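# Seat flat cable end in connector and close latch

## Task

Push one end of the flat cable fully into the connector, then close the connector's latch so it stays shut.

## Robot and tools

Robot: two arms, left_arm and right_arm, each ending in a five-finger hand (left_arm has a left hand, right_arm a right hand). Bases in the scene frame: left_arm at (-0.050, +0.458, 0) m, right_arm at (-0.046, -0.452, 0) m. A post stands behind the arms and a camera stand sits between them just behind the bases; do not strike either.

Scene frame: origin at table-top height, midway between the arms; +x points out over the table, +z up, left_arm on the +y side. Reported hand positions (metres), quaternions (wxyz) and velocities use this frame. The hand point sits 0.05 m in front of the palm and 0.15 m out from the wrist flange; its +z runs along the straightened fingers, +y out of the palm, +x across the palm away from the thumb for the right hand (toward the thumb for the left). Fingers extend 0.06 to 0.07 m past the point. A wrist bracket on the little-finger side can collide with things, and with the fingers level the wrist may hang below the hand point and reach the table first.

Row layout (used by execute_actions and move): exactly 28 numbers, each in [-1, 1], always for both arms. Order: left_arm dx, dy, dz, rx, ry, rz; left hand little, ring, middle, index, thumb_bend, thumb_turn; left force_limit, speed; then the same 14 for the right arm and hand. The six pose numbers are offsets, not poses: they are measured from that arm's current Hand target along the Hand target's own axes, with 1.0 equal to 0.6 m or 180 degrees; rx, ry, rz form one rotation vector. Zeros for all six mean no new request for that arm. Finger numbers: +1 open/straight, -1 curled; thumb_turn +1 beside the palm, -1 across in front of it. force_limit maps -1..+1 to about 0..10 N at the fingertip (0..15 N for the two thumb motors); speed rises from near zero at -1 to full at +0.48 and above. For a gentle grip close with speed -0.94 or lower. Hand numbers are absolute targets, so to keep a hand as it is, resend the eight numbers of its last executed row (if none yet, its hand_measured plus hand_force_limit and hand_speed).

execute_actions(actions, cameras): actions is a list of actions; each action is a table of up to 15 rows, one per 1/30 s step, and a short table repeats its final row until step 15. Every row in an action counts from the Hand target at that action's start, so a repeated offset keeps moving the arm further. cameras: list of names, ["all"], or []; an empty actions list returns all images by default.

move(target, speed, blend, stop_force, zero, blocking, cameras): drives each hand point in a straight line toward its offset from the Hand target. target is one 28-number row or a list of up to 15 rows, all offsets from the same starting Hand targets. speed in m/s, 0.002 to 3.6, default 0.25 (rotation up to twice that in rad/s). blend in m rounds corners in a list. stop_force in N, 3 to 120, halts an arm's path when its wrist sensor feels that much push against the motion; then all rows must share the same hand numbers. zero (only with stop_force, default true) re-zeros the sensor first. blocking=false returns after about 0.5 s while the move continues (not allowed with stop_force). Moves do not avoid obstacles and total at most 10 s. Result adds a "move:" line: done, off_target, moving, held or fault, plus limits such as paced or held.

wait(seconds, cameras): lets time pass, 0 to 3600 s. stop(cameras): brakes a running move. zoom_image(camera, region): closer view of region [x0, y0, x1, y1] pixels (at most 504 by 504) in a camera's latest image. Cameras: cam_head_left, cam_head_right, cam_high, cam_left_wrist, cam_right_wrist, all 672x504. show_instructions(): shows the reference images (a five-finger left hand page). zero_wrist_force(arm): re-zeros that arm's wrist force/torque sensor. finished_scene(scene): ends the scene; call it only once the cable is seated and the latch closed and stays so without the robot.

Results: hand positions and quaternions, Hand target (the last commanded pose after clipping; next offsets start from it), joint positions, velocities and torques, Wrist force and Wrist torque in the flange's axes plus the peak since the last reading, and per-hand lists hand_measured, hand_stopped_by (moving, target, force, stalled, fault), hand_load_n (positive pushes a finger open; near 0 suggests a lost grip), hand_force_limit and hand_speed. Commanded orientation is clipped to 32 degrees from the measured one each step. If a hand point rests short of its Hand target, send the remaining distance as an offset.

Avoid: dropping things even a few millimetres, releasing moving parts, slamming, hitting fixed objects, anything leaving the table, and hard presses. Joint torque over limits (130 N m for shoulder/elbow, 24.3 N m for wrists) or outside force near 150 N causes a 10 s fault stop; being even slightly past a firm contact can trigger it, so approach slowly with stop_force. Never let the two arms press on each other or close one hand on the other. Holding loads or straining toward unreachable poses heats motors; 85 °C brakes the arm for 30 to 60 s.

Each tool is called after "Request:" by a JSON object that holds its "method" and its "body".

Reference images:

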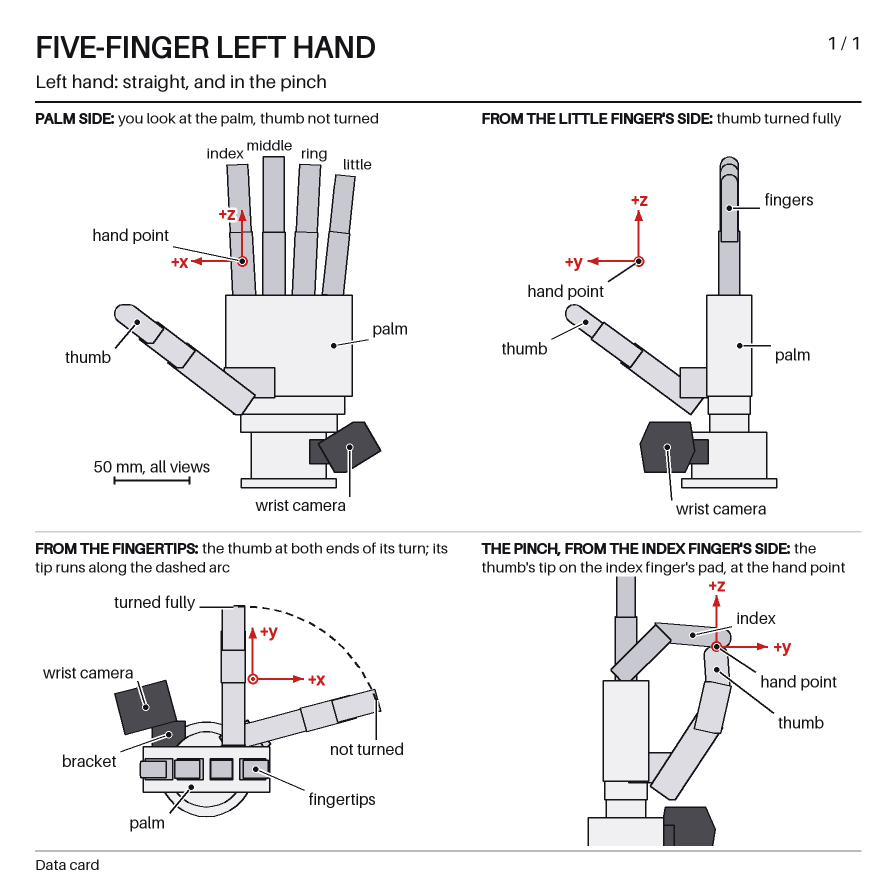

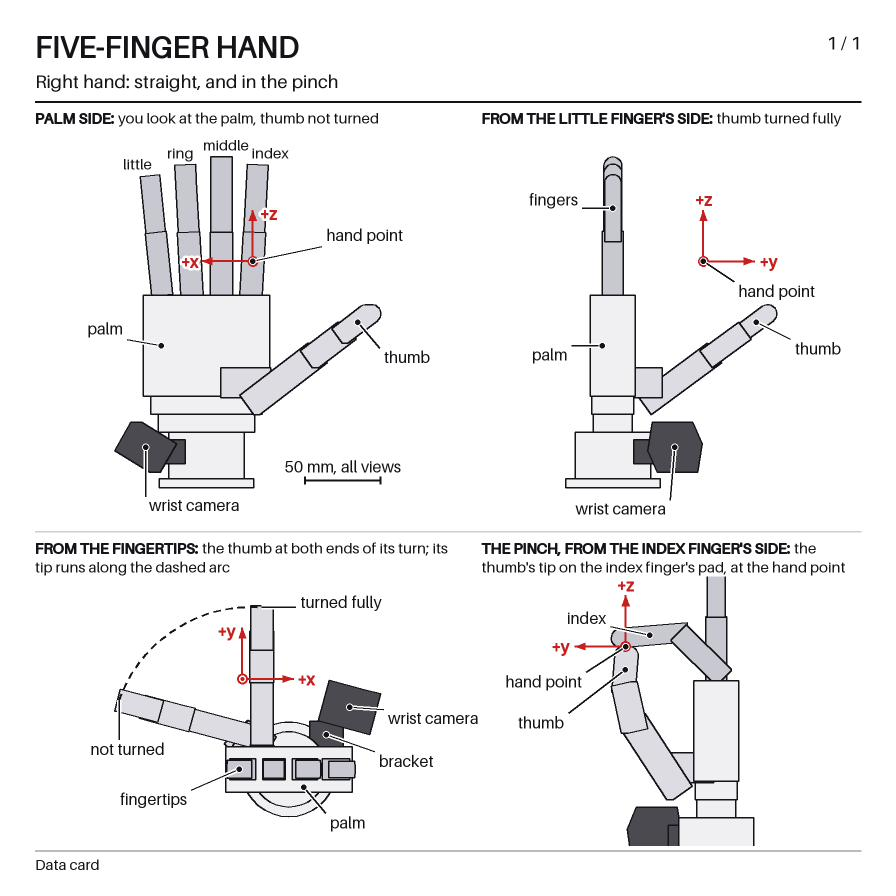

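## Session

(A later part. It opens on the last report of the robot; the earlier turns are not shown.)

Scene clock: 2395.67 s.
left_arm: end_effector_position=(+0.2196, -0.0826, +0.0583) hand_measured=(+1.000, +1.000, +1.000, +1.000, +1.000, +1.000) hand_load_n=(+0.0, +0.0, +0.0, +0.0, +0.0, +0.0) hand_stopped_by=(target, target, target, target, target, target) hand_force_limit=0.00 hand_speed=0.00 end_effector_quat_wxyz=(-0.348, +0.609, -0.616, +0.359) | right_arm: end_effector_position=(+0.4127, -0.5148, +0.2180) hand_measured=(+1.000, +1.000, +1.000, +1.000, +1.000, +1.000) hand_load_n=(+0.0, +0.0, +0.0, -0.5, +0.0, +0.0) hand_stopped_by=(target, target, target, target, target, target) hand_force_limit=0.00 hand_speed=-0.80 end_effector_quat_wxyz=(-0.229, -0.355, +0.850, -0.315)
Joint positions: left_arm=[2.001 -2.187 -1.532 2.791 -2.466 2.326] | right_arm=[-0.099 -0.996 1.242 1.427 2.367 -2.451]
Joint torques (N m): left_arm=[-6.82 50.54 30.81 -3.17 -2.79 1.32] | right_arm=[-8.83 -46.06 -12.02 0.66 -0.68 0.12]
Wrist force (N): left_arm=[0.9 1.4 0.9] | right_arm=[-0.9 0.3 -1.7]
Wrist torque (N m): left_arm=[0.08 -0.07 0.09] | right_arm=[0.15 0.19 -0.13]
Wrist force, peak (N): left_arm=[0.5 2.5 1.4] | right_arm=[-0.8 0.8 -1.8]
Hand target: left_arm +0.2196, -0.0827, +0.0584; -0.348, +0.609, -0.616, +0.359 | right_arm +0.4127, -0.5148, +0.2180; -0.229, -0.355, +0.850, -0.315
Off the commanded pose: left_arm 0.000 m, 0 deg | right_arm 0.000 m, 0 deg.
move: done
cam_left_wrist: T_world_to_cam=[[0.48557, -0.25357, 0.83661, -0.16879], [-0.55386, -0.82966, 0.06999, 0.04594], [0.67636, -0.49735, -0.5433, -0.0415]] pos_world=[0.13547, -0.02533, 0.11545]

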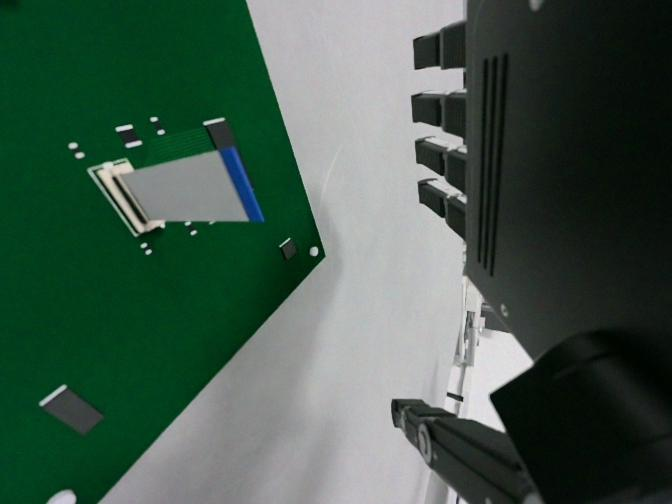

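Request:
{"method": "move", "body": {"target": [[0,-0.1539,-0.0888,0,0,0,1,1,1,1,1,1,0,0,0,0,0,0,0,0,1,1,1,1,1,1,0,-0.8],[-0.075,-0.1539,-0.0888,0,0.25,0.433,1,1,1,1,1,1,0,0,0,0,0,0,0,0,1,1,1,1,1,1,0,-0.8],[-0.075,-0.1539,-0.0888,0,0.4998,0.8656,1,1,1,1,1,1,0,0,0,0,0,0,0,0,1,1,1,1,1,1,0,-0.8]], "speed": [0.1,0.4,0.4], "blend": [0.02,0.02,0]}}

Scene clock: 2462.83 s.
left_arm: end_effector_position=(+0.2204, -0.0368, +0.1646) hand_measured=(+1.000, +1.000, +1.000, +1.000, +1.000, +1.000) hand_load_n=(+0.0, +0.0, +0.0, +0.0, +0.0, +0.0) hand_stopped_by=(target, target, target, target, target, target) hand_force_limit=0.00 hand_speed=0.00 end_effector_quat_wxyz=(+0.003, +0.712, +0.702, -0.004) | right_arm: end_effector_position=(+0.4127, -0.5148, +0.2180) hand_measured=(+1.000, +1.000, +1.000, +1.000, +1.000, +1.000) hand_load_n=(+0.0, +0.0, +0.0, +0.0, +0.0, +0.0) hand_stopped_by=(target, target, target, target, target, target) hand_force_limit=0.00 hand_speed=-0.80 end_effector_quat_wxyz=(-0.229, -0.355, +0.850, -0.315)
Joint positions: left_arm=[2.195 -2.237 -1.111 1.785 -1.564 5.348] | right_arm=[-0.099 -0.996 1.242 1.427 2.367 -2.451]
Joint torques (N m): left_arm=[8.97 57.02 6.39 -1.26 1.92 1.19] | right_arm=[-9.06 -45.63 -12.24 0.73 -0.75 0.24]
Wrist force (N): left_arm=[0.5 0.1 0.9] | right_arm=[-0.8 0.6 -1.5]
Wrist torque (N m): left_arm=[-0.11 -0.03 0.05] | right_arm=[0.19 0.17 -0.12]
Wrist force, peak (N): left_arm=[0.7 2.7 1.7] | right_arm=[-0.9 0.6 -1.9]
Hand target: left_arm +0.2204, -0.0367, +0.1646; +0.003, +0.712, +0.702, -0.004 | right_arm +0.4127, -0.5148, +0.2180; -0.229, -0.355, +0.850, -0.315
Off the commanded pose: left_arm 0.000 m, 0 deg | right_arm 0.000 m, 0 deg.
move: done

Request:
{"method": "move", "body": {"target": [[0.075,-0.176,0,0.3333,0,0,1,1,1,1,1,1,0,0,0,0,0,0,0,0,1,1,1,1,1,1,0,-0.8],[0.075,-0.176,0.1777,0.3333,0,0,1,1,1,1,1,1,0,0,0,0,0,0,0,0,1,1,1,1,1,1,0,-0.8]], "speed": [0.2,0.1], "blend": [0.02,0], "cameras": ["cam_left_wrist"]}}

Scene clock: 2471.87 s.
left_arm: end_effector_position=(+0.1154, +0.0088, +0.0576) hand_measured=(+1.000, +1.000, +1.000, +1.000, +1.000, +1.000) hand_load_n=(+0.0, +0.0, +0.0, +0.0, +0.0, +0.0) hand_stopped_by=(target, target, target, target, target, target) hand_force_limit=0.00 hand_speed=0.00 end_effector_quat_wxyz=(-0.353, +0.619, +0.606, -0.354) | right_arm: end_effector_position=(+0.4127, -0.5148, +0.2180) hand_measured=(+1.000, +1.000, +1.000, +1.000, +1.000, +1.000) hand_load_n=(+0.0, +0.0, +0.0, +0.0, +0.0, +0.0) hand_stopped_by=(target, target, target, target, target, target) hand_force_limit=0.00 hand_speed=-0.80 end_effector_quat_wxyz=(-0.229, -0.355, +0.850, -0.315)
Joint positions: left_arm=[2.431 -2.514 -1.339 1.36 -0.975 5.893] | right_arm=[-0.099 -0.996 1.242 1.427 2.367 -2.451]
Joint torques (N m): left_arm=[-8 60.72 28.01 -5.14 2.72 -1.03] | right_arm=[-8.79 -45.58 -12.09 0.7 -0.64 0.22]
Wrist force (N): left_arm=[0.9 1.7 0.9] | right_arm=[-0.5 0.2 -1.8]
Wrist torque (N m): left_arm=[0.15 -0.10 0.09] | right_arm=[0.15 0.15 -0.12]
Wrist force, peak (N): left_arm=[0.7 2.9 1.5] | right_arm=[-0.8 0.5 -1.9]
Hand target: left_arm +0.1154, +0.0088, +0.0576; -0.353, +0.619, +0.606, -0.354 | right_arm +0.4127, -0.5148, +0.2180; -0.229, -0.355, +0.850, -0.315
Off the commanded pose: left_arm 0.000 m, 0 deg | right_arm 0.000 m, 0 deg.
move: done
cam_left_wrist: T_world_to_cam=[[-0.48486, 0.26865, 0.83231, 0.01319], [0.55287, 0.83154, 0.05367, -0.07737], [-0.67768, 0.48618, -0.55171, 0.22216]] pos_world=[0.19973, -0.04722, 0.11574]

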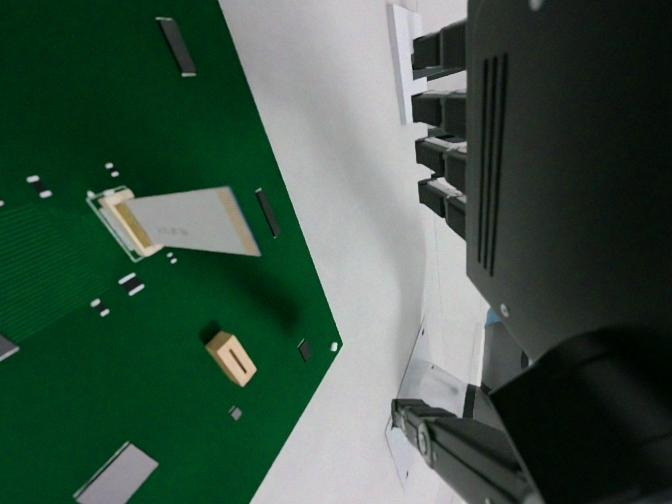

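Request:
{"method": "zoom_image", "body": {"camera": "cam_left_wrist", "region": [80, 180, 170, 270]}}

Request:
{"method": "zoom_image", "body": {"camera": "cam_left_wrist", "region": [100, 180, 275, 280]}}

Scaled by 5.600 from the camera's image (finer frame: 960x720).

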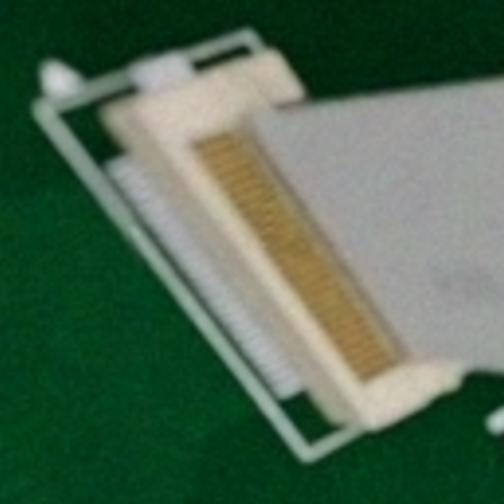

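Scaled by 2.880 from the camera's image (finer frame: 960x720).

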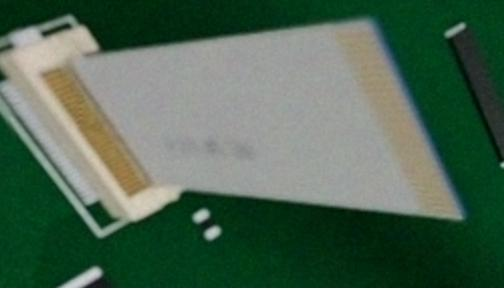

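Request:
{"method": "move", "body": {"target": [[0,-0.1544,-0.0891,0,0,0,1,1,1,1,1,1,0,0,0,0,0,0,0,0,1,1,1,1,1,1,0,-0.8],[-0.075,-0.0664,-0.2415,-0.3333,0,0,1,1,1,1,1,1,0,0,0,0,0,0,0,0,1,1,1,1,1,1,0,-0.8]], "speed": [0.1,0.3], "blend": [0.03,0]}}

Request:
{"method": "move", "body": {"target": [[0,0.0103,0,0,-0.25,-0.433,1,1,1,1,1,1,0,0,0,0,0,0,0,0,1,1,1,1,1,1,0,-0.8],[0,0.0103,0,0,-0.4998,-0.8656,1,1,1,1,1,1,0,0,0,0,0,0,0,0,1,1,1,1,1,1,0,-0.8]], "speed": 0.4, "blend": [0.03,0]}}

Scene clock: 2546.53 s.
left_arm: end_effector_position=(+0.2202, -0.0367, +0.1650) hand_measured=(+1.000, +1.000, +1.000, +1.000, +1.000, +1.000) hand_load_n=(+0.0, +0.0, +0.0, +0.0, +0.0, +0.0) hand_stopped_by=(target, target, target, target, target, target) hand_force_limit=0.00 hand_speed=0.00 end_effector_quat_wxyz=(+0.003, +0.712, +0.702, -0.004) | right_arm: end_effector_position=(+0.4127, -0.5148, +0.2180) hand_measured=(+1.000, +1.000, +1.000, +1.000, +1.000, +1.000) hand_load_n=(+0.0, +0.0, +0.0, +0.0, +0.0, +0.0) hand_stopped_by=(target, target, target, target, target, target) hand_force_limit=0.00 hand_speed=-0.80 end_effector_quat_wxyz=(-0.229, -0.355, +0.850, -0.315)
Joint positions: left_arm=[2.195 -2.237 -1.111 1.784 -1.564 5.349] | right_arm=[-0.099 -0.996 1.242 1.427 2.367 -2.451]
Joint torques (N m): left_arm=[6.82 37.52 30.82 -3.3 -0.59 0.56] | right_arm=[-8.58 -46.02 -12.72 0.72 -0.77 0.24]
Wrist force (N): left_arm=[0.5 0.5 0.7] | right_arm=[-0.9 0.7 -1.3]
Wrist torque (N m): left_arm=[-0.04 -0.04 -0.03] | right_arm=[0.19 0.19 -0.13]
Wrist force, peak (N): left_arm=[0.8 2.7 1.4] | right_arm=[-1.0 0.5 -1.9]
Hand target: left_arm +0.2204, -0.0367, +0.1650; +0.003, +0.712, +0.702, -0.004 | right_arm +0.4127, -0.5148, +0.2180; -0.229, -0.355, +0.850, -0.315
Off the commanded pose: left_arm 0.000 m, 0 deg | right_arm 0.000 m, 0 deg.
move: done

Scene clock: 2551.03 s.
left_arm: end_effector_position=(+0.2265, -0.0369, +0.1650) hand_measured=(+1.000, +1.000, +1.000, +1.000, +1.000, +1.000) hand_load_n=(+0.0, +0.0, +0.0, +0.0, +0.0, -0.5) hand_stopped_by=(target, target, target, target, target, target) hand_force_limit=0.00 hand_speed=0.00 end_effector_quat_wxyz=(-0.348, +0.609, -0.616, +0.359) | right_arm: end_effector_position=(+0.4127, -0.5148, +0.2180) hand_measured=(+1.000, +1.000, +1.000, +1.000, +1.000, +1.000) hand_load_n=(+0.0, +0.0, +0.0, +0.0, +0.0, +0.0) hand_stopped_by=(target, target, target, target, target, target) hand_force_limit=0.00 hand_speed=-0.80 end_effector_quat_wxyz=(-0.229, -0.355, +0.850, -0.315)
Joint positions: left_arm=[2.057 -1.963 -1.568 2.657 -2.431 2.395] | right_arm=[-0.099 -0.996 1.242 1.427 2.367 -2.451]
Joint torques (N m): left_arm=[9.25 45.43 7.87 -0.17 0.12 -1.08] | right_arm=[-8.65 -45.53 -12.27 0.74 -0.72 0.26]
Wrist force (N): left_arm=[0.7 1.6 0.6] | right_arm=[-0.6 0.3 -1.9]
Wrist torque (N m): left_arm=[0.14 -0.08 0.02] | right_arm=[0.16 0.15 -0.12]
Wrist force, peak (N): left_arm=[0.4 1.9 1.1] | right_arm=[-1.0 0.5 -1.8]
Hand target: left_arm +0.2266, -0.0368, +0.1650; -0.348, +0.609, -0.616, +0.359 | right_arm +0.4127, -0.5148, +0.2180; -0.229, -0.355, +0.850, -0.315
Off the commanded pose: left_arm 0.000 m, 0 deg | right_arm 0.000 m, 0 deg.
move: done

Request:
{"method": "move", "body": {"target": [[-0.1087,0.0148,-0.0257,0,-0.1395,-0.0806,1,1,1,1,1,1,0,0,0,0,0,0,0,0,1,1,1,1,1,1,0,-0.8],[-0.1087,0.205,0.0841,0,-0.1395,-0.0806,1,1,1,1,1,1,0,0,0,0,0,0,0,0,1,1,1,1,1,1,0,-0.8]], "speed": [0.25,0.12], "blend": [0.02,0], "cameras": ["cam_left_wrist"]}}

Request:
{"method": "zoom_image", "body": {"camera": "cam_left_wrist", "region": [240, 405, 300, 465]}}

Scene clock: 2563.83 s.
left_arm: end_effector_position=(+0.2097, +0.0275, +0.0326) hand_measured=(+1.000, +1.000, +1.000, +1.000, +1.000, +1.000) hand_load_n=(+0.5, +0.0, +0.0, +0.0, +0.0, +0.0) hand_stopped_by=(target, target, target, target, target, target) hand_force_limit=0.00 hand_speed=0.00 end_effector_quat_wxyz=(-0.425, +0.745, -0.445, +0.259) | right_arm: end_effector_position=(+0.4127, -0.5148, +0.2180) hand_measured=(+1.000, +1.000, +1.000, +1.000, +1.000, +1.000) hand_load_n=(+0.0, +0.0, +0.0, +0.0, +0.5, +0.0) hand_stopped_by=(target, target, target, target, target, target) hand_force_limit=0.00 hand_speed=-0.80 end_effector_quat_wxyz=(-0.229, -0.355, +0.850, -0.315)
Joint positions: left_arm=[2.009 -2.328 -1.57 2.241 -2.611 1.463] | right_arm=[-0.099 -0.996 1.242 1.427 2.367 -2.451]
Joint torques (N m): left_arm=[-2.01 47.93 28.9 -4.24 -2.35 1.31] | right_arm=[-8.97 -45.56 -12.36 0.73 -0.74 0.37]
Wrist force (N): left_arm=[0.8 1.6 0.9] | right_arm=[-0.6 0.4 -1.6]
Wrist torque (N m): left_arm=[0.14 -0.06 0.07] | right_arm=[0.16 0.15 -0.12]
Wrist force, peak (N): left_arm=[0.7 2.6 1.6] | right_arm=[-0.9 0.3 -1.9]
Hand target: left_arm +0.2097, +0.0275, +0.0326; -0.425, +0.745, -0.444, +0.259 | right_arm +0.4127, -0.5148, +0.2180; -0.229, -0.355, +0.850, -0.315
Off the commanded pose: left_arm 0.000 m, 0 deg | right_arm 0.000 m, 0 deg.
move: done
cam_left_wrist: T_world_to_cam=[[0.55134, 0.01442, 0.83415, -0.13562], [-0.08194, -0.99408, 0.07135, 0.03916], [0.83024, -0.10769, -0.5469, -0.03686]] pos_world=[0.10859, 0.03692, 0.09017]

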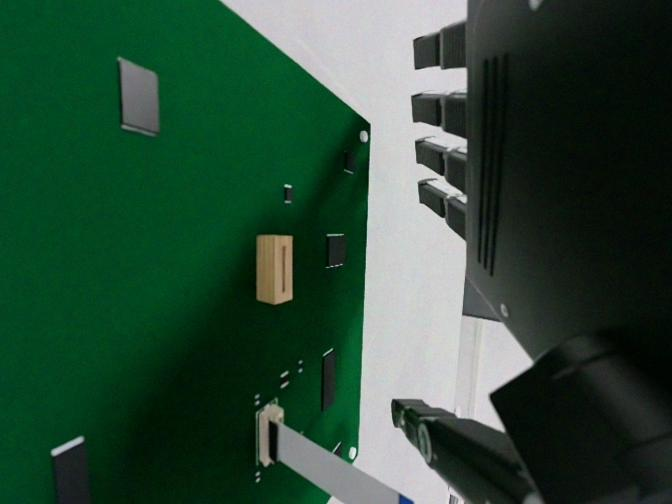

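Scaled by 8.400 from the camera's image (finer frame: 960x720).

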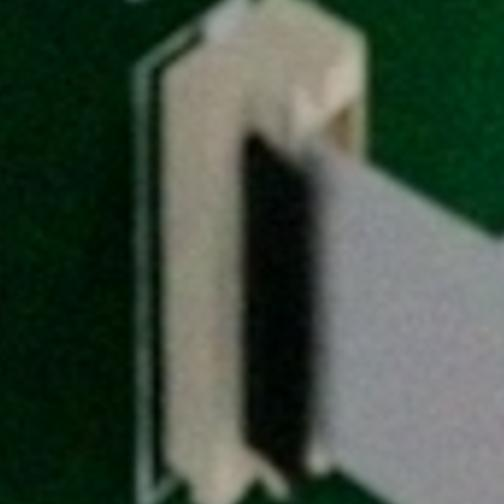

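Request:
{"method": "move", "body": {"target": [[0,-0.1876,-0.1083,0,0,0,1,1,1,1,1,1,0,0,0,0,0,0,0,0,1,1,1,1,1,1,0,-0.8],[0.1096,-0.1739,-0.1321,0,0.1395,0.0806,1,1,1,1,1,1,0,0,0,0,0,0,0,0,1,1,1,1,1,1,0,-0.8]], "speed": [0.12,0.25], "blend": [0.02,0]}}

Request:
{"method": "move", "body": {"target": [0,0.09,-0.1559,-0.3333,0,0,-0.4,-0.4,-0.4,1,1,1,0,0,0,0,0,0,0,0,1,1,1,1,1,1,0,-0.8], "speed": 0.25, "cameras": ["cam_left_wrist","cam_high"]}}

Scene clock: 2602.93 s.
left_arm: end_effector_position=(+0.2262, -0.0369, +0.1632) hand_measured=(+1.000, +1.000, +1.000, +1.000, +1.000, +1.000) hand_load_n=(+0.0, +0.0, +0.0, +0.0, +0.0, -0.5) hand_stopped_by=(target, target, target, target, target, target) hand_force_limit=0.00 hand_speed=0.00 end_effector_quat_wxyz=(-0.348, +0.609, -0.616, +0.359) end_effector_velocity=(+0.000, +0.000, +0.000) end_effector_angular_velocity=(+0.004, -0.001, -0.002) | right_arm: end_effector_position=(+0.4127, -0.5148, +0.2180) hand_measured=(+1.000, +1.000, +1.000, +1.000, +1.000, +1.000) hand_load_n=(+0.0, +0.0, +0.0, +0.0, +0.0, +0.0) hand_stopped_by=(target, target, target, target, target, target) hand_force_limit=0.00 hand_speed=-0.80 end_effector_quat_wxyz=(-0.229, -0.355, +0.850, -0.315)
Joint positions: left_arm=[2.056 -1.965 -1.57 2.66 -2.431 2.394] | right_arm=[-0.099 -0.996 1.242 1.427 2.367 -2.451]
Joint velocities: left_arm=[0 0 0.001 0 -0.001 0.005] | right_arm=[within noise]
Joint torques (N m): left_arm=[-8.55 26.59 34.24 -0.79 -1.03 1.2] | right_arm=[-9.06 -45.86 -12.61 0.71 -0.83 0.29]
Wrist force (N): left_arm=[0.5 1.6 0.9] | right_arm=[-0.6 0.3 -1.7]
Wrist torque (N m): left_arm=[0.14 -0.02 0.05] | right_arm=[0.15 0.16 -0.12]
Wrist force, peak (N): left_arm=[0.5 2.5 1.4] | right_arm=[-0.8 0.6 -2.0]
Hand target: left_arm +0.2262, -0.0371, +0.1632; -0.348, +0.609, -0.616, +0.359 | right_arm +0.4127, -0.5148, +0.2180; -0.229, -0.355, +0.850, -0.315
Off the commanded pose: left_arm 0.000 m, 0 deg | right_arm 0.000 m, 0 deg.
move: done

Scene clock: 2605.50 s.
left_arm: end_effector_position=(+0.1184, -0.0353, +0.1633) hand_measured=(-0.400, -0.400, -0.400, +1.000, +1.000, +1.000) hand_load_n=(+0.0, +0.0, +0.0, +0.0, -0.5, +0.0) hand_stopped_by=(target, target, target, target, target, target) hand_force_limit=0.00 hand_speed=0.00 end_effector_quat_wxyz=(+0.003, +0.701, -0.713, +0.003) | right_arm: end_effector_position=(+0.4127, -0.5148, +0.2180) hand_measured=(+1.000, +1.000, +1.000, +1.000, +1.000, +1.000) hand_load_n=(+0.0, +0.0, +0.0, +0.0, +0.0, +0.0) hand_stopped_by=(target, target, target, target, target, target) hand_force_limit=0.00 hand_speed=-0.80 end_effector_quat_wxyz=(-0.229, -0.355, +0.850, -0.315)
Joint positions: left_arm=[2.297 -2.118 -1.311 1.865 -1.565 2.31] | right_arm=[-0.099 -0.996 1.242 1.427 2.367 -2.451]
Joint torques (N m): left_arm=[-7.74 51.88 6.72 -1.23 0.49 -0.91] | right_arm=[-8.95 -45.85 -12.27 0.63 -0.74 0.28]
Wrist force (N): left_arm=[0.3 0.5 0.4] | right_arm=[-0.9 0.4 -1.7]
Wrist torque (N m): left_arm=[-0.01 -0.02 -0.01] | right_arm=[0.16 0.19 -0.14]
Wrist force, peak (N): left_arm=[1.1 1.6 1.1] | right_arm=[-1.1 0.5 -1.8]
Hand target: left_arm +0.1182, -0.0353, +0.1633; +0.003, +0.701, -0.713, +0.003 | right_arm +0.4127, -0.5148, +0.2180; -0.229, -0.355, +0.850, -0.315
Off the commanded pose: left_arm 0.000 m, 0 deg | right_arm 0.000 m, 0 deg.
move: done
cam_left_wrist: T_world_to_cam=[[0.96319, -0.26879, -0.0041, -0.11529], [-0.22972, -0.83091, 0.50677, -0.088], [-0.13962, -0.48717, -0.86207, 0.25644]] pos_world=[0.12663, 0.02082, 0.26519]
Images, in order (width x height): cam_high 672x504, cam_left_wrist 672x504.

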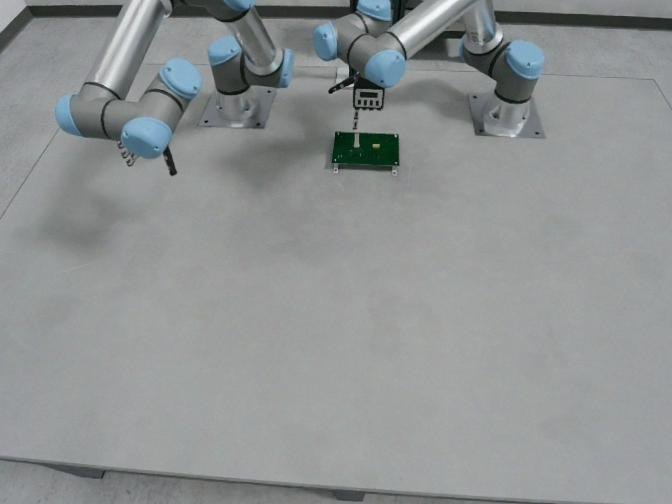

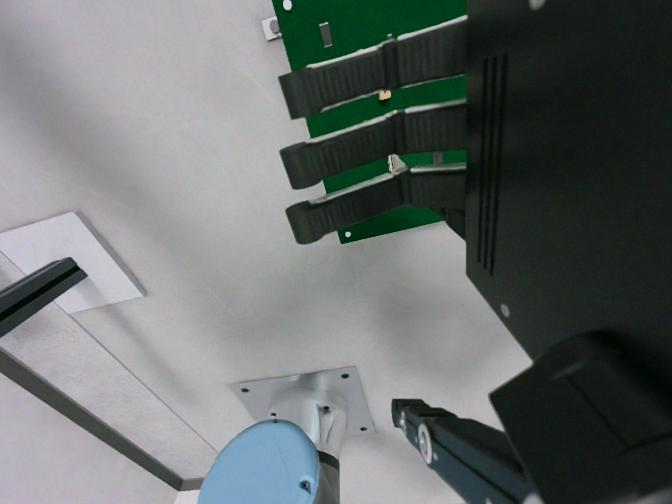

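Request:
{"method": "move", "body": {"target": [[0.003,-0.004,0,0,0,0,-0.4,-0.4,-0.4,1,1,1,0,0,0,0,0,0,0,0,1,1,1,1,1,1,0,-0.8],[0.003,-0.004,0.1083,0,0,0,-0.4,-0.4,-0.4,1,1,1,0,0,0,0,0,0,0,0,1,1,1,1,1,1,0,-0.8]], "speed": 0.06, "cameras": ["cam_left_wrist","cam_high"]}}

Request:
{"method": "zoom_image", "body": {"camera": "cam_high", "region": [335, 115, 395, 165]}}

Scene clock: 2614.50 s.
left_arm: end_effector_position=(+0.1205, -0.0377, +0.0982) hand_measured=(-0.400, -0.400, -0.400, +1.000, +1.000, +1.000) hand_load_n=(+0.0, +0.5, +0.5, +0.0, +0.0, +0.0) hand_stopped_by=(target, target, target, target, target, target) hand_force_limit=0.00 hand_speed=0.00 end_effector_quat_wxyz=(+0.003, +0.701, -0.713, +0.003) | right_arm: end_effector_position=(+0.4127, -0.5148, +0.2180) hand_measured=(+1.000, +1.000, +1.000, +1.000, +1.000, +1.000) hand_load_n=(+0.0, +0.0, +0.0, +0.0, +0.0, +0.0) hand_stopped_by=(target, target, target, target, target, target) hand_force_limit=0.00 hand_speed=-0.80 end_effector_quat_wxyz=(-0.229, -0.355, +0.850, -0.315)
Joint positions: left_arm=[2.297 -2.18 -1.387 2.003 -1.564 2.31] | right_arm=[-0.099 -0.996 1.242 1.427 2.367 -2.451]
Joint torques (N m): left_arm=[-7.91 54.57 31.79 -4.92 -1.78 -0.99] | right_arm=[-8.39 -46.19 -12.89 0.73 -0.76 0.31]
Wrist force (N): left_arm=[0.3 0.0 0.5] | right_arm=[-0.5 0.0 -1.6]
Wrist torque (N m): left_arm=[-0.10 -0.01 0.02] | right_arm=[0.10 0.14 -0.12]
Wrist force, peak (N): left_arm=[0.4 0.3 1.1] | right_arm=[-0.8 0.4 -1.9]
Hand target: left_arm +0.1206, -0.0377, +0.0983; +0.003, +0.701, -0.713, +0.003 | right_arm +0.4127, -0.5148, +0.2180; -0.229, -0.355, +0.850, -0.315
Off the commanded pose: left_arm 0.000 m, 0 deg | right_arm 0.000 m, 0 deg.
move: done
cam_left_wrist: T_world_to_cam=[[0.96317, -0.26886, -0.00471, -0.11817], [-0.22951, -0.83107, 0.50661, -0.05641], [-0.14012, -0.48687, -0.86216, 0.19958]] pos_world=[0.12884, 0.01852, 0.20009]
Images, in order (width x height): cam_high 672x504, cam_left_wrist 672x504.

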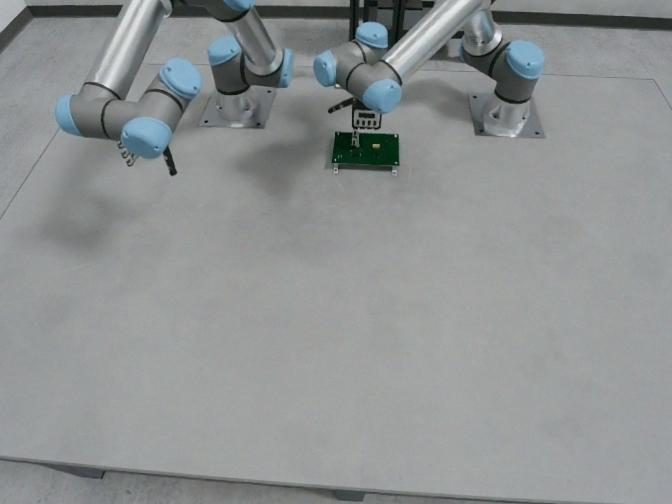

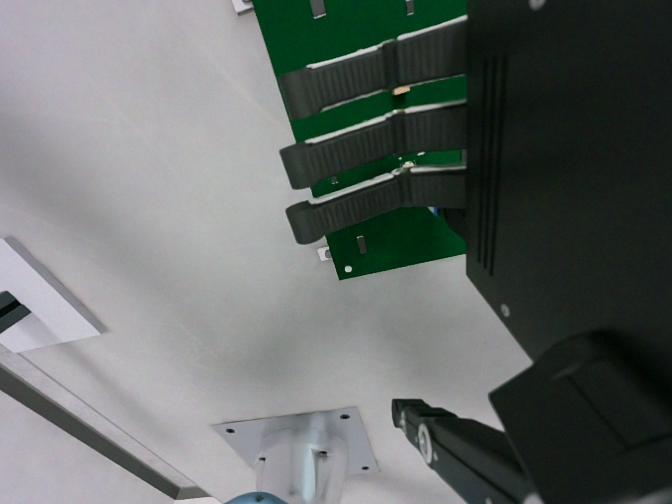

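Scaled by 8.400 from the camera's image (finer frame: 960x720).

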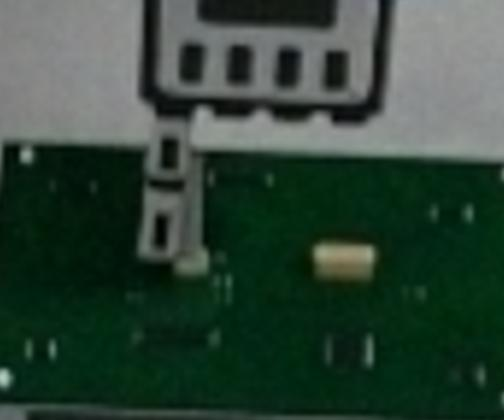

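Request:
{"method": "move", "body": {"target": [-0.0117,0,0,0,0,0,-0.4,-0.4,-0.4,1,1,1,0,0,0,0,0,0,0,0,1,1,1,1,1,1,0,-0.8], "speed": 0.05, "cameras": ["cam_high"]}}

Request:
{"method": "zoom_image", "body": {"camera": "cam_high", "region": [340, 125, 380, 160]}}

Scene clock: 2629.17 s.
left_arm: end_effector_position=(+0.1207, -0.0307, +0.0983) hand_measured=(-0.400, -0.400, -0.400, +1.000, +1.000, +1.000) hand_load_n=(+0.0, +0.0, +0.0, +0.0, +0.0, +0.0) hand_stopped_by=(target, target, target, target, target, target) hand_force_limit=0.00 hand_speed=0.00 end_effector_quat_wxyz=(+0.003, +0.701, -0.713, +0.003) | right_arm: end_effector_position=(+0.4127, -0.5148, +0.2180) hand_measured=(+1.000, +1.000, +1.000, +1.000, +1.000, +1.000) hand_load_n=(+0.0, +0.0, +0.0, +0.0, +0.0, +0.0) hand_stopped_by=(target, target, target, target, target, target) hand_force_limit=0.00 hand_speed=-0.80 end_effector_quat_wxyz=(-0.229, -0.355, +0.850, -0.315)
Joint positions: left_arm=[2.306 -2.166 -1.41 2.012 -1.564 2.319] | right_arm=[-0.099 -0.996 1.242 1.427 2.367 -2.451]
Joint torques (N m): left_arm=[-8.44 33.21 31.39 -4.96 0.86 -1.06] | right_arm=[-8.79 -46.12 -12.69 0.67 -0.76 0.38]
Wrist force (N): left_arm=[0.1 0.2 0.4] | right_arm=[-0.8 0.3 -1.7]
Wrist torque (N m): left_arm=[-0.06 0.01 -0.02] | right_arm=[0.16 0.19 -0.14]
Wrist force, peak (N): left_arm=[0.9 0.0 0.6] | right_arm=[-1.0 0.3 -1.8]
Hand target: left_arm +0.1207, -0.0307, +0.0982; +0.003, +0.701, -0.713, +0.003 | right_arm +0.4127, -0.5148, +0.2180; -0.229, -0.355, +0.850, -0.315
Off the commanded pose: left_arm 0.000 m, 0 deg | right_arm 0.000 m, 0 deg.
move: done

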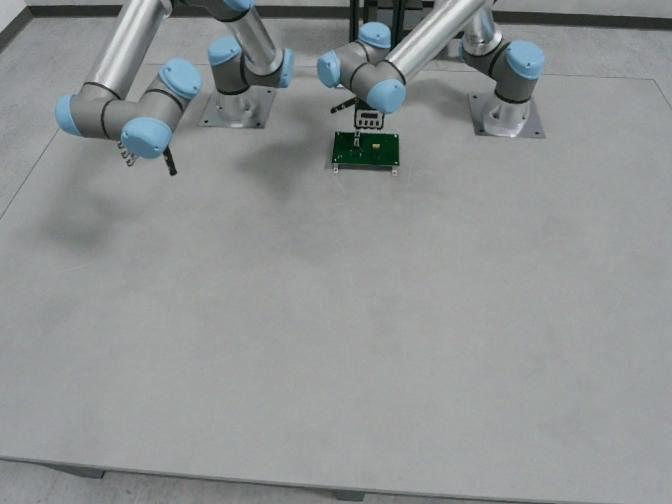

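Scaled by 12.600 from the camera's image (finer frame: 960x720).

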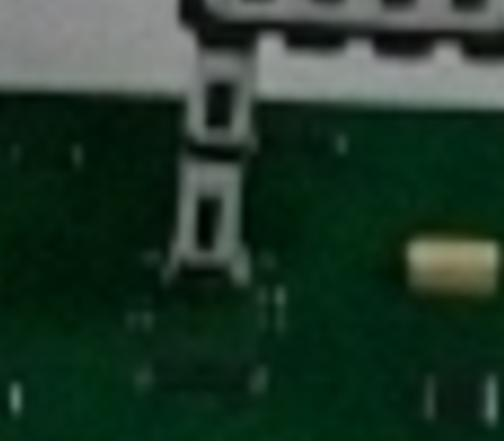

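Request:
{"method": "move", "body": {"target": [0,0.025,0,0,0,0,-0.4,-0.4,-0.4,1,1,1,0,0,0,0,0,0,0,0,1,1,1,1,1,1,0,-0.8], "speed": 0.005, "stop_force": 3}}

Scene clock: 2635.57 s.
left_arm: end_effector_position=(+0.1135, -0.0306, +0.0982) hand_measured=(-0.400, -0.400, -0.400, +1.000, +1.000, +1.000) hand_load_n=(+0.0, +0.0, +0.0, +0.0, +0.0, +0.0) hand_stopped_by=(target, target, target, target, target, target) hand_force_limit=0.00 hand_speed=0.00 end_effector_quat_wxyz=(+0.003, +0.701, -0.713, +0.003) | right_arm: end_effector_position=(+0.4127, -0.5148, +0.2180) hand_measured=(+1.000, +1.000, +1.000, +1.000, +1.000, +1.000) hand_load_n=(+0.0, +0.0, +0.0, +0.0, +0.0, -0.5) hand_stopped_by=(target, target, target, target, target, target) hand_force_limit=0.00 hand_speed=-0.80 end_effector_quat_wxyz=(-0.229, -0.355, +0.850, -0.315)
Joint positions: left_arm=[2.296 -2.159 -1.423 2.017 -1.564 2.309] | right_arm=[-0.099 -0.996 1.242 1.427 2.367 -2.451]
Joint torques (N m): left_arm=[7.92 32.32 30.55 -5.49 1.02 1.4] | right_arm=[-9.1 -45.94 -12.42 0.7 -0.67 0.39]
Wrist force (N): left_arm=[-0.3 -2.6 0.4] | right_arm=[-0.7 0.2 -1.6]
Wrist torque (N m): left_arm=[-0.01 -0.03 -0.01] | right_arm=[0.13 0.17 -0.14]
Wrist force, peak (N): left_arm=[0.1 -3.7 1.3] | right_arm=[-0.6 0.5 -2.0]
Hand target: left_arm +0.1135, -0.0306, +0.0982; +0.003, +0.701, -0.713, +0.003 (not the last commanded pose) | right_arm +0.4127, -0.5148, +0.2180; -0.229, -0.355, +0.850, -0.315
Off the commanded pose: left_arm 0.008 m, 0 deg | right_arm 0.000 m, 0 deg.
move: contact (left_arm)

Request:
{"method": "move", "body": {"target": [0,0.015,0,0,0,0,-0.4,-0.4,-0.4,1,1,1,0,0,0,0,0,0,0,0,1,1,1,1,1,1,0,-0.8], "speed": 0.003, "stop_force": 5, "zero": false, "cameras": ["cam_high"]}}

Request:
{"method": "zoom_image", "body": {"camera": "cam_high", "region": [340, 125, 380, 160]}}

Scene clock: 2647.93 s.
left_arm: end_effector_position=(+0.1132, -0.0306, +0.0982) hand_measured=(-0.400, -0.400, -0.400, +1.000, +1.000, +1.000) hand_load_n=(+0.0, +0.0, +0.0, +0.0, +0.0, +0.0) hand_stopped_by=(target, target, target, target, target, target) hand_force_limit=0.00 hand_speed=0.00 end_effector_quat_wxyz=(+0.003, +0.701, -0.713, +0.003) | right_arm: end_effector_position=(+0.4127, -0.5148, +0.2180) hand_measured=(+1.000, +1.000, +1.000, +1.000, +1.000, +1.000) hand_load_n=(+0.0, +0.0, +0.0, +0.0, +0.0, +0.0) hand_stopped_by=(target, target, target, target, target, target) hand_force_limit=0.00 hand_speed=-0.80 end_effector_quat_wxyz=(-0.229, -0.355, +0.850, -0.315)
Joint positions: left_arm=[2.295 -2.159 -1.423 2.017 -1.564 2.308] | right_arm=[-0.099 -0.996 1.242 1.427 2.367 -2.451]
Joint torques (N m): left_arm=[7.71 32.23 29.6 -5.91 2.91 1.45] | right_arm=[-8.73 -45.75 -12.28 0.73 -0.78 0.49]
Wrist force (N): left_arm=[0.4 -4.5 0.6] | right_arm=[-0.6 0.5 -1.8]
Wrist torque (N m): left_arm=[0.00 -0.04 0.04] | right_arm=[0.18 0.17 -0.12]
Wrist force, peak (N): left_arm=[0.5 -6.6 0.7] | right_arm=[-0.7 0.6 -1.9]
Hand target: left_arm +0.1132, -0.0306, +0.0982; +0.003, +0.701, -0.713, +0.003 (not the last commanded pose) | right_arm +0.4127, -0.5148, +0.2180; -0.229, -0.355, +0.850, -0.315
Off the commanded pose: left_arm 0.009 m, 0 deg | right_arm 0.000 m, 0 deg.
move: contact (left_arm)

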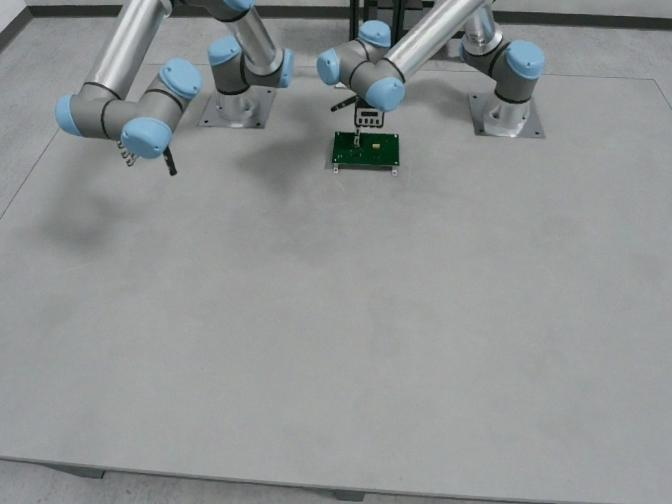

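Scaled by 12.600 from the camera's image (finer frame: 960x720).

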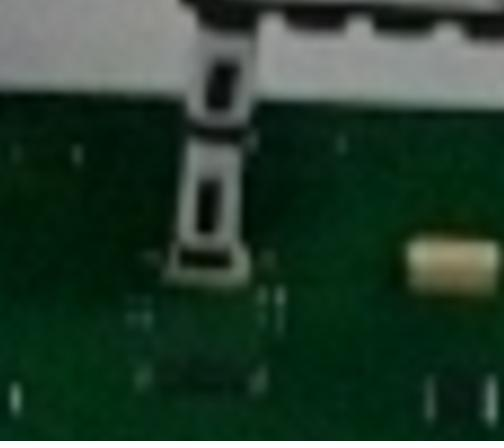

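Request:
{"method": "move", "body": {"target": [0,0.015,0,0,0,0,-0.4,-0.4,-0.4,1,1,1,0,0,0,0,0,0,0,0,1,1,1,1,1,1,0,-0.8], "speed": 0.003, "stop_force": 10, "zero": false}}

Scene clock: 2662.97 s.
left_arm: end_effector_position=(+0.1129, -0.0306, +0.0982) hand_measured=(-0.400, -0.400, -0.400, +1.000, +1.000, +1.000) hand_load_n=(+0.5, +0.0, +0.0, +0.5, +0.0, +0.0) hand_stopped_by=(target, target, target, target, target, target) hand_force_limit=0.00 hand_speed=0.00 end_effector_quat_wxyz=(+0.003, +0.701, -0.713, +0.003) | right_arm: end_effector_position=(+0.4127, -0.5148, +0.2180) hand_measured=(+1.000, +1.000, +1.000, +1.000, +1.000, +1.000) hand_load_n=(+0.0, +0.0, +0.0, +0.0, +0.0, +0.0) hand_stopped_by=(target, target, target, target, target, target) hand_force_limit=0.00 hand_speed=-0.80 end_effector_quat_wxyz=(-0.229, -0.355, +0.850, -0.315)
Joint positions: left_arm=[2.295 -2.158 -1.423 2.017 -1.564 2.307] | right_arm=[-0.099 -0.996 1.242 1.427 2.367 -2.451]
Joint torques (N m): left_arm=[6.48 31.94 29.01 -6.58 2.89 1.57] | right_arm=[-8.51 -45.97 -13.12 0.63 -0.78 0.46]
Wrist force (N): left_arm=[0.2 -8.8 -0.5] | right_arm=[-0.8 0.6 -1.5]
Wrist torque (N m): left_arm=[0.15 -0.03 0.04] | right_arm=[0.18 0.17 -0.12]
Wrist force, peak (N): left_arm=[0.3 -11.8 0.3] | right_arm=[-0.9 0.2 -2.0]
Hand target: left_arm +0.1129, -0.0307, +0.0982; +0.003, +0.701, -0.713, +0.003 (not the last commanded pose) | right_arm +0.4127, -0.5148, +0.2180; -0.229, -0.355, +0.850, -0.315
Off the commanded pose: left_arm 0.009 m, 0 deg | right_arm 0.000 m, 0 deg.
move: contact (left_arm)

Request:
{"method": "move", "body": {"target": [[0,-0.012,0,0,0,0,-0.4,-0.4,-0.4,1,1,1,0,0,0,0,0,0,0,0,1,1,1,1,1,1,0,-0.8],[0,-0.012,-0.112,0,0,0,-0.4,-0.4,-0.4,1,1,1,0,0,0,0,0,0,0,0,1,1,1,1,1,1,0,-0.8],[0.0105,-0.189,-0.112,0.3333,0,0,-0.4,-0.4,-0.4,1,1,1,0,0,0,0,0,0,0,0,1,1,1,1,1,1,0,-0.8]], "speed": [0.04,0.1,0.25], "blend": [0.003,0.02,0]}}

Request:
{"method": "move", "body": {"target": [[0,0,0,0,0.25,0.433,-0.4,-0.4,-0.4,1,1,1,0,0,0,0,0,0,0,0,1,1,1,1,1,1,0,-0.8],[0,0,0,0,0.4998,0.8656,-0.4,-0.4,-0.4,1,1,1,0,0,0,0,0,0,0,0,1,1,1,1,1,1,0,-0.8]], "speed": 0.4, "blend": [0.03,0]}}

Scene clock: 2697.83 s.
left_arm: end_effector_position=(+0.2261, -0.0381, +0.1655) hand_measured=(-0.400, -0.400, -0.400, +1.000, +1.000, +1.000) hand_load_n=(+0.0, +0.0, +0.0, +0.0, +0.0, +0.0) hand_stopped_by=(target, target, target, target, target, target) hand_force_limit=0.00 hand_speed=0.00 end_effector_quat_wxyz=(-0.348, +0.609, -0.616, +0.359) | right_arm: end_effector_position=(+0.4127, -0.5148, +0.2180) hand_measured=(+1.000, +1.000, +1.000, +1.000, +1.000, +1.000) hand_load_n=(+0.0, +0.0, +0.0, +0.0, +0.0, +0.0) hand_stopped_by=(target, target, target, target, target, target) hand_force_limit=0.00 hand_speed=-0.80 end_effector_quat_wxyz=(-0.229, -0.355, +0.850, -0.315)
Joint positions: left_arm=[2.055 -1.966 -1.563 2.652 -2.432 2.392] | right_arm=[-0.099 -0.996 1.242 1.427 2.367 -2.451]
Joint torques (N m): left_arm=[9.82 30.25 33.38 -0.07 -2.33 0.32] | right_arm=[-9.13 -45.93 -13.42 0.65 -0.81 0.54]
Wrist force (N): left_arm=[0.6 1.8 1.3] | right_arm=[-0.8 0.5 -1.8]
Wrist torque (N m): left_arm=[0.17 -0.03 0.07] | right_arm=[0.18 0.18 -0.13]
Wrist force, peak (N): left_arm=[0.5 -9.1 -0.5] | right_arm=[-0.7 0.5 -2.0]
Hand target: left_arm +0.2262, -0.0381, +0.1654; -0.348, +0.609, -0.616, +0.359 | right_arm +0.4127, -0.5148, +0.2180; -0.229, -0.355, +0.850, -0.315
Off the commanded pose: left_arm 0.000 m, 0 deg | right_arm 0.000 m, 0 deg.
move: done

Scene clock: 2702.30 s.
left_arm: end_effector_position=(+0.2262, -0.0382, +0.1654) hand_measured=(-0.400, -0.400, -0.400, +1.000, +1.000, +1.000) hand_load_n=(+0.0, +0.0, +0.0, +0.0, +0.0, +0.0) hand_stopped_by=(target, target, target, target, target, target) hand_force_limit=0.00 hand_speed=0.00 end_effector_quat_wxyz=(+0.003, +0.712, +0.702, -0.004) | right_arm: end_effector_position=(+0.4127, -0.5148, +0.2180) hand_measured=(+1.000, +1.000, +1.000, +1.000, +1.000, +1.000) hand_load_n=(+0.0, +0.0, +0.0, +0.0, +0.0, +0.0) hand_stopped_by=(target, target, target, target, target, target) hand_force_limit=0.00 hand_speed=-0.80 end_effector_quat_wxyz=(-0.229, -0.355, +0.850, -0.315)
Joint positions: left_arm=[2.202 -2.246 -1.093 1.776 -1.564 5.355] | right_arm=[-0.099 -0.996 1.242 1.427 2.367 -2.451]
Joint torques (N m): left_arm=[9.57 57.49 8.47 -1.24 1.86 1.26] | right_arm=[-9.14 -45.72 -12.9 0.59 -0.82 0.39]
Wrist force (N): left_arm=[0.6 0.5 0.7] | right_arm=[-0.7 0.5 -1.9]
Wrist torque (N m): left_arm=[-0.02 -0.05 0.06] | right_arm=[0.19 0.17 -0.12]
Wrist force, peak (N): left_arm=[0.6 2.1 1.5] | right_arm=[-0.7 0.5 -2.0]
Hand target: left_arm +0.2262, -0.0381, +0.1654; +0.003, +0.712, +0.702, -0.004 | right_arm +0.4127, -0.5148, +0.2180; -0.229, -0.355, +0.850, -0.315
Off the commanded pose: left_arm 0.000 m, 0 deg | right_arm 0.000 m, 0 deg.
move: done

Request:
{"method": "move", "body": {"target": [[0.0013,-0.0137,0,0,0,0,-0.4,-0.4,-0.4,1,1,1,0,0,0,0,0,0,0,0,1,1,1,1,1,1,0,-0.8],[0.0013,-0.0137,0.1065,0,0,0,-0.4,-0.4,-0.4,1,1,1,0,0,0,0,0,0,0,0,1,1,1,1,1,1,0,-0.8],[0.0013,-0.0008,0.1065,0,0,0,-0.4,-0.4,-0.4,1,1,1,0,0,0,0,0,0,0,0,1,1,1,1,1,1,0,-0.8]], "speed": [0.1,0.08,0.01], "blend": [0.005,0,0]}}

Request:
{"method": "move", "body": {"target": [0,0,0.0133,0,0,0,-0.4,-0.4,-0.4,1,1,1,0,0,0,0,0,0,0,0,1,1,1,1,1,1,0,-0.8], "speed": 0.003, "stop_force": 6}}

Scene clock: 2710.57 s.
left_arm: end_effector_position=(+0.2258, -0.0380, +0.1015) hand_measured=(-0.400, -0.400, -0.400, +1.000, +1.000, +1.000) hand_load_n=(+0.0, +0.0, +0.0, +0.0, +0.0, +0.0) hand_stopped_by=(target, target, target, target, target, target) hand_force_limit=0.00 hand_speed=0.00 end_effector_quat_wxyz=(+0.003, +0.712, +0.702, -0.004) | right_arm: end_effector_position=(+0.4127, -0.5148, +0.2180) hand_measured=(+1.000, +1.000, +1.000, +1.000, +1.000, +1.000) hand_load_n=(+0.0, +0.0, -0.5, +0.0, +0.0, +0.0) hand_stopped_by=(target, target, target, target, target, target) hand_force_limit=0.00 hand_speed=-0.80 end_effector_quat_wxyz=(-0.229, -0.355, +0.850, -0.315)
Joint positions: left_arm=[2.202 -2.289 -1.189 1.914 -1.564 5.355] | right_arm=[-0.099 -0.996 1.242 1.427 2.367 -2.451]
Joint torques (N m): left_arm=[1.04 44.26 25.03 -4.31 2.35 0.25] | right_arm=[-9.23 -46.18 -13.46 0.65 -0.72 0.5]
Wrist force (N): left_arm=[0.4 -0.6 1.0] | right_arm=[-0.7 0.3 -1.7]
Wrist torque (N m): left_arm=[-0.07 -0.01 -0.04] | right_arm=[0.15 0.17 -0.14]
Wrist force, peak (N): left_arm=[0.3 1.9 0.9] | right_arm=[-1.0 0.5 -1.8]
Hand target: left_arm +0.2257, -0.0380, +0.1015; +0.003, +0.712, +0.702, -0.004 | right_arm +0.4127, -0.5148, +0.2180; -0.229, -0.355, +0.850, -0.315
Off the commanded pose: left_arm 0.000 m, 0 deg | right_arm 0.000 m, 0 deg.
move: done; blend cut to 0.0041 m at target 1

Scene clock: 2711.83 s.
left_arm: end_effector_position=(+0.2256, -0.0380, +0.0995) hand_measured=(-0.400, -0.400, -0.400, +1.000, +1.000, +1.000) hand_load_n=(+0.0, +0.0, +0.0, +0.0, +0.0, +0.0) hand_stopped_by=(target, target, target, target, target, target) hand_force_limit=0.00 hand_speed=0.00 end_effector_quat_wxyz=(+0.003, +0.712, +0.702, -0.004) | right_arm: end_effector_position=(+0.4127, -0.5148, +0.2180) hand_measured=(+1.000, +1.000, +1.000, +1.000, +1.000, +1.000) hand_load_n=(+0.0, +0.0, +0.0, +0.0, +0.0, +0.0) hand_stopped_by=(target, target, target, target, target, target) hand_force_limit=0.00 hand_speed=-0.80 end_effector_quat_wxyz=(-0.229, -0.355, +0.850, -0.315)
Joint positions: left_arm=[2.202 -2.291 -1.191 1.919 -1.564 5.355] | right_arm=[-0.099 -0.996 1.242 1.427 2.367 -2.451]
Joint torques (N m): left_arm=[-6.09 50.26 25.34 -3.69 1.51 -0.98] | right_arm=[-9.03 -46.37 -13 0.67 -0.76 0.55]
Wrist force (N): left_arm=[0.6 -2.2 -6.6] | right_arm=[-0.7 0.6 -1.6]
Wrist torque (N m): left_arm=[0.43 -0.13 -0.02] | right_arm=[0.19 0.17 -0.13]
Wrist force, peak (N): left_arm=[0.7 -2.2 -7.6] | right_arm=[-0.6 0.1 -2.0]
Hand target: left_arm +0.2257, -0.0380, +0.0995; +0.003, +0.712, +0.702, -0.004 (not the last commanded pose) | right_arm +0.4127, -0.5148, +0.2180; -0.229, -0.355, +0.850, -0.315
Off the commanded pose: left_arm 0.006 m, 0 deg | right_arm 0.000 m, 0 deg.
move: contact (left_arm)

Request:
{"method": "move", "body": {"target": [0,-0.0067,0.0005,0,0,0,-0.4,-0.4,-0.4,1,1,1,0,0,0,0,0,0,0,0,1,1,1,1,1,1,0,-0.8], "speed": 0.005}}

Scene clock: 2718.60 s.
left_arm: end_effector_position=(+0.2216, -0.0379, +0.0992) hand_measured=(-0.400, -0.400, -0.400, +1.000, +1.000, +1.000) hand_load_n=(+0.0, +0.0, +0.0, +0.0, +0.0, +0.0) hand_stopped_by=(target, target, target, target, target, target) hand_force_limit=0.00 hand_speed=0.00 end_effector_quat_wxyz=(+0.003, +0.712, +0.702, -0.004) | right_arm: end_effector_position=(+0.4127, -0.5148, +0.2180) hand_measured=(+1.000, +1.000, +1.000, +1.000, +1.000, +1.000) hand_load_n=(+0.0, -0.5, +0.0, +0.0, -0.5, +0.0) hand_stopped_by=(target, target, target, target, target, target) hand_force_limit=0.00 hand_speed=-0.80 end_effector_quat_wxyz=(-0.229, -0.355, +0.850, -0.315)
Joint positions: left_arm=[2.196 -2.287 -1.198 1.922 -1.564 5.349] | right_arm=[-0.099 -0.996 1.242 1.427 2.367 -2.451]
Joint torques (N m): left_arm=[-3.64 56.09 11.21 -0.47 -2.02 -0.53] | right_arm=[-9.05 -45.76 -13.32 0.68 -0.8 0.58]
Wrist force (N): left_arm=[0.1 0.7 0.8] | right_arm=[-0.6 0.4 -1.6]
Wrist torque (N m): left_arm=[0.03 0.03 0.01] | right_arm=[0.17 0.15 -0.13]
Wrist force, peak (N): left_arm=[0.4 -2.2 -7.0] | right_arm=[-0.7 0.6 -2.0]
Hand target: left_arm +0.2216, -0.0379, +0.0992; +0.003, +0.712, +0.702, -0.004 | right_arm +0.4127, -0.5148, +0.2180; -0.229, -0.355, +0.850, -0.315
Off the commanded pose: left_arm 0.000 m, 0 deg | right_arm 0.000 m, 0 deg.
move: done

Request:
{"method": "move", "body": {"target": [[0,0,-0.0035,0,0,0,-0.4,-0.4,-0.4,1,1,1,0,0,0,0,0,0,0,0,1,1,1,1,1,1,0,-0.8],[0.001,0.006,-0.0035,0,0,0,-0.4,-0.4,-0.4,1,1,1,0,0,0,0,0,0,0,0,1,1,1,1,1,1,0,-0.8]], "speed": 0.01}}

Request:
{"method": "move", "body": {"target": [0,0,0.0133,0,0,0,-0.4,-0.4,-0.4,1,1,1,0,0,0,0,0,0,0,0,1,1,1,1,1,1,0,-0.8], "speed": 0.003, "stop_force": 16}}

Request:
{"method": "move", "body": {"target": [0,0,0.0133,0,0,0,-0.4,-0.4,-0.4,1,1,1,0,0,0,0,0,0,0,0,1,1,1,1,1,1,0,-0.8], "speed": 0.003, "stop_force": 22, "zero": false}}

Scene clock: 2725.47 s.
left_arm: end_effector_position=(+0.2254, -0.0374, +0.1014) hand_measured=(-0.400, -0.400, -0.400, +1.000, +1.000, +1.000) hand_load_n=(+0.0, +0.0, +0.0, +0.0, +0.0, +0.0) hand_stopped_by=(target, target, target, target, target, target) hand_force_limit=0.00 hand_speed=0.00 end_effector_quat_wxyz=(+0.003, +0.712, +0.702, -0.004) | right_arm: end_effector_position=(+0.4127, -0.5148, +0.2180) hand_measured=(+1.000, +1.000, +1.000, +1.000, +1.000, +1.000) hand_load_n=(+0.0, +0.0, +0.0, +0.0, +0.0, +0.0) hand_stopped_by=(target, target, target, target, target, target) hand_force_limit=0.00 hand_speed=-0.80 end_effector_quat_wxyz=(-0.229, -0.355, +0.850, -0.315)
Joint positions: left_arm=[2.202 -2.287 -1.192 1.916 -1.564 5.355] | right_arm=[-0.099 -0.996 1.242 1.427 2.367 -2.451]
Joint torques (N m): left_arm=[0.49 40.71 27.66 -4.66 -0.18 0.21] | right_arm=[-9.04 -46.07 -13.18 0.66 -0.74 0.55]
Wrist force (N): left_arm=[0.2 0.0 0.6] | right_arm=[-0.6 0.4 -2.0]
Wrist torque (N m): left_arm=[0.01 -0.03 -0.06] | right_arm=[0.19 0.16 -0.12]
Wrist force, peak (N): left_arm=[0.2 0.8 1.1] | right_arm=[-1.0 0.4 -1.9]
Hand target: left_arm +0.2253, -0.0374, +0.1013; +0.003, +0.712, +0.702, -0.004 | right_arm +0.4127, -0.5148, +0.2180; -0.229, -0.355, +0.850, -0.315
Off the commanded pose: left_arm 0.000 m, 0 deg | right_arm 0.000 m, 0 deg.
move: done

Scene clock: 2727.93 s.
left_arm: end_effector_position=(+0.2252, -0.0374, +0.0980) hand_measured=(-0.400, -0.400, -0.400, +1.000, +1.000, +1.000) hand_load_n=(+0.0, +0.0, +0.0, +0.5, +0.0, +0.0) hand_stopped_by=(target, target, target, target, target, target) hand_force_limit=0.00 hand_speed=0.00 end_effector_quat_wxyz=(+0.003, +0.712, +0.702, -0.004) | right_arm: end_effector_position=(+0.4127, -0.5148, +0.2180) hand_measured=(+1.000, +1.000, +1.000, +1.000, +1.000, +1.000) hand_load_n=(+0.0, -0.5, +0.0, +0.0, +0.0, +0.0) hand_stopped_by=(target, target, target, target, target, target) hand_force_limit=0.00 hand_speed=-0.80 end_effector_quat_wxyz=(-0.229, -0.355, +0.850, -0.315)
Joint positions: left_arm=[2.202 -2.29 -1.196 1.923 -1.564 5.355] | right_arm=[-0.099 -0.996 1.242 1.427 2.367 -2.451]
Joint torques (N m): left_arm=[-0.91 49.78 30.33 -1.5 0.1 -0.57] | right_arm=[-8.88 -46.07 -13.35 0.65 -0.76 0.63]
Wrist force (N): left_arm=[0.9 -8.6 -14.9] | right_arm=[-0.9 0.3 -1.6]
Wrist torque (N m): left_arm=[0.89 -0.19 0.05] | right_arm=[0.16 0.18 -0.13]
Wrist force, peak (N): left_arm=[0.9 -8.6 -16.9] | right_arm=[-1.0 0.5 -1.9]
Hand target: left_arm +0.2252, -0.0374, +0.0980; +0.003, +0.712, +0.702, -0.004 (not the last commanded pose) | right_arm +0.4127, -0.5148, +0.2180; -0.229, -0.355, +0.850, -0.315
Off the commanded pose: left_arm 0.005 m, 0 deg | right_arm 0.000 m, 0 deg.
move: contact (left_arm)

Scene clock: 2729.07 s.
left_arm: end_effector_position=(+0.2252, -0.0374, +0.0963) hand_measured=(-0.400, -0.400, -0.400, +1.000, +1.000, +1.000) hand_load_n=(+0.0, +0.0, +0.0, +1.0, +0.0, +0.0) hand_stopped_by=(target, target, target, target, target, target) hand_force_limit=0.00 hand_speed=0.00 end_effector_quat_wxyz=(+0.003, +0.712, +0.702, -0.004) | right_arm: end_effector_position=(+0.4127, -0.5148, +0.2180) hand_measured=(+1.000, +1.000, +1.000, +1.000, +1.000, +1.000) hand_load_n=(-0.5, +0.0, +0.0, +0.0, +0.0, +0.0) hand_stopped_by=(target, target, target, target, target, target) hand_force_limit=0.00 hand_speed=-0.80 end_effector_quat_wxyz=(-0.229, -0.355, +0.850, -0.315)
Joint positions: left_arm=[2.202 -2.292 -1.198 1.926 -1.564 5.355] | right_arm=[-0.099 -0.996 1.242 1.427 2.367 -2.451]
Joint torques (N m): left_arm=[1.87 42.09 24.71 1.44 -1.92 -0.55] | right_arm=[-9.27 -46.03 -13.3 0.67 -0.77 0.54]
Wrist force (N): left_arm=[0.3 -20.2 -23.5] | right_arm=[-0.8 0.3 -1.4]
Wrist torque (N m): left_arm=[1.48 -0.22 0.05] | right_arm=[0.13 0.18 -0.13]
Wrist force, peak (N): left_arm=[0.9 -20.8 -24.4] | right_arm=[-0.7 0.4 -1.9]
Hand target: left_arm +0.2252, -0.0374, +0.0964; +0.003, +0.712, +0.702, -0.004 (not the last commanded pose) | right_arm +0.4127, -0.5148, +0.2180; -0.229, -0.355, +0.850, -0.315
Off the commanded pose: left_arm 0.006 m, 0 deg | right_arm 0.000 m, 0 deg.
move: contact (left_arm)


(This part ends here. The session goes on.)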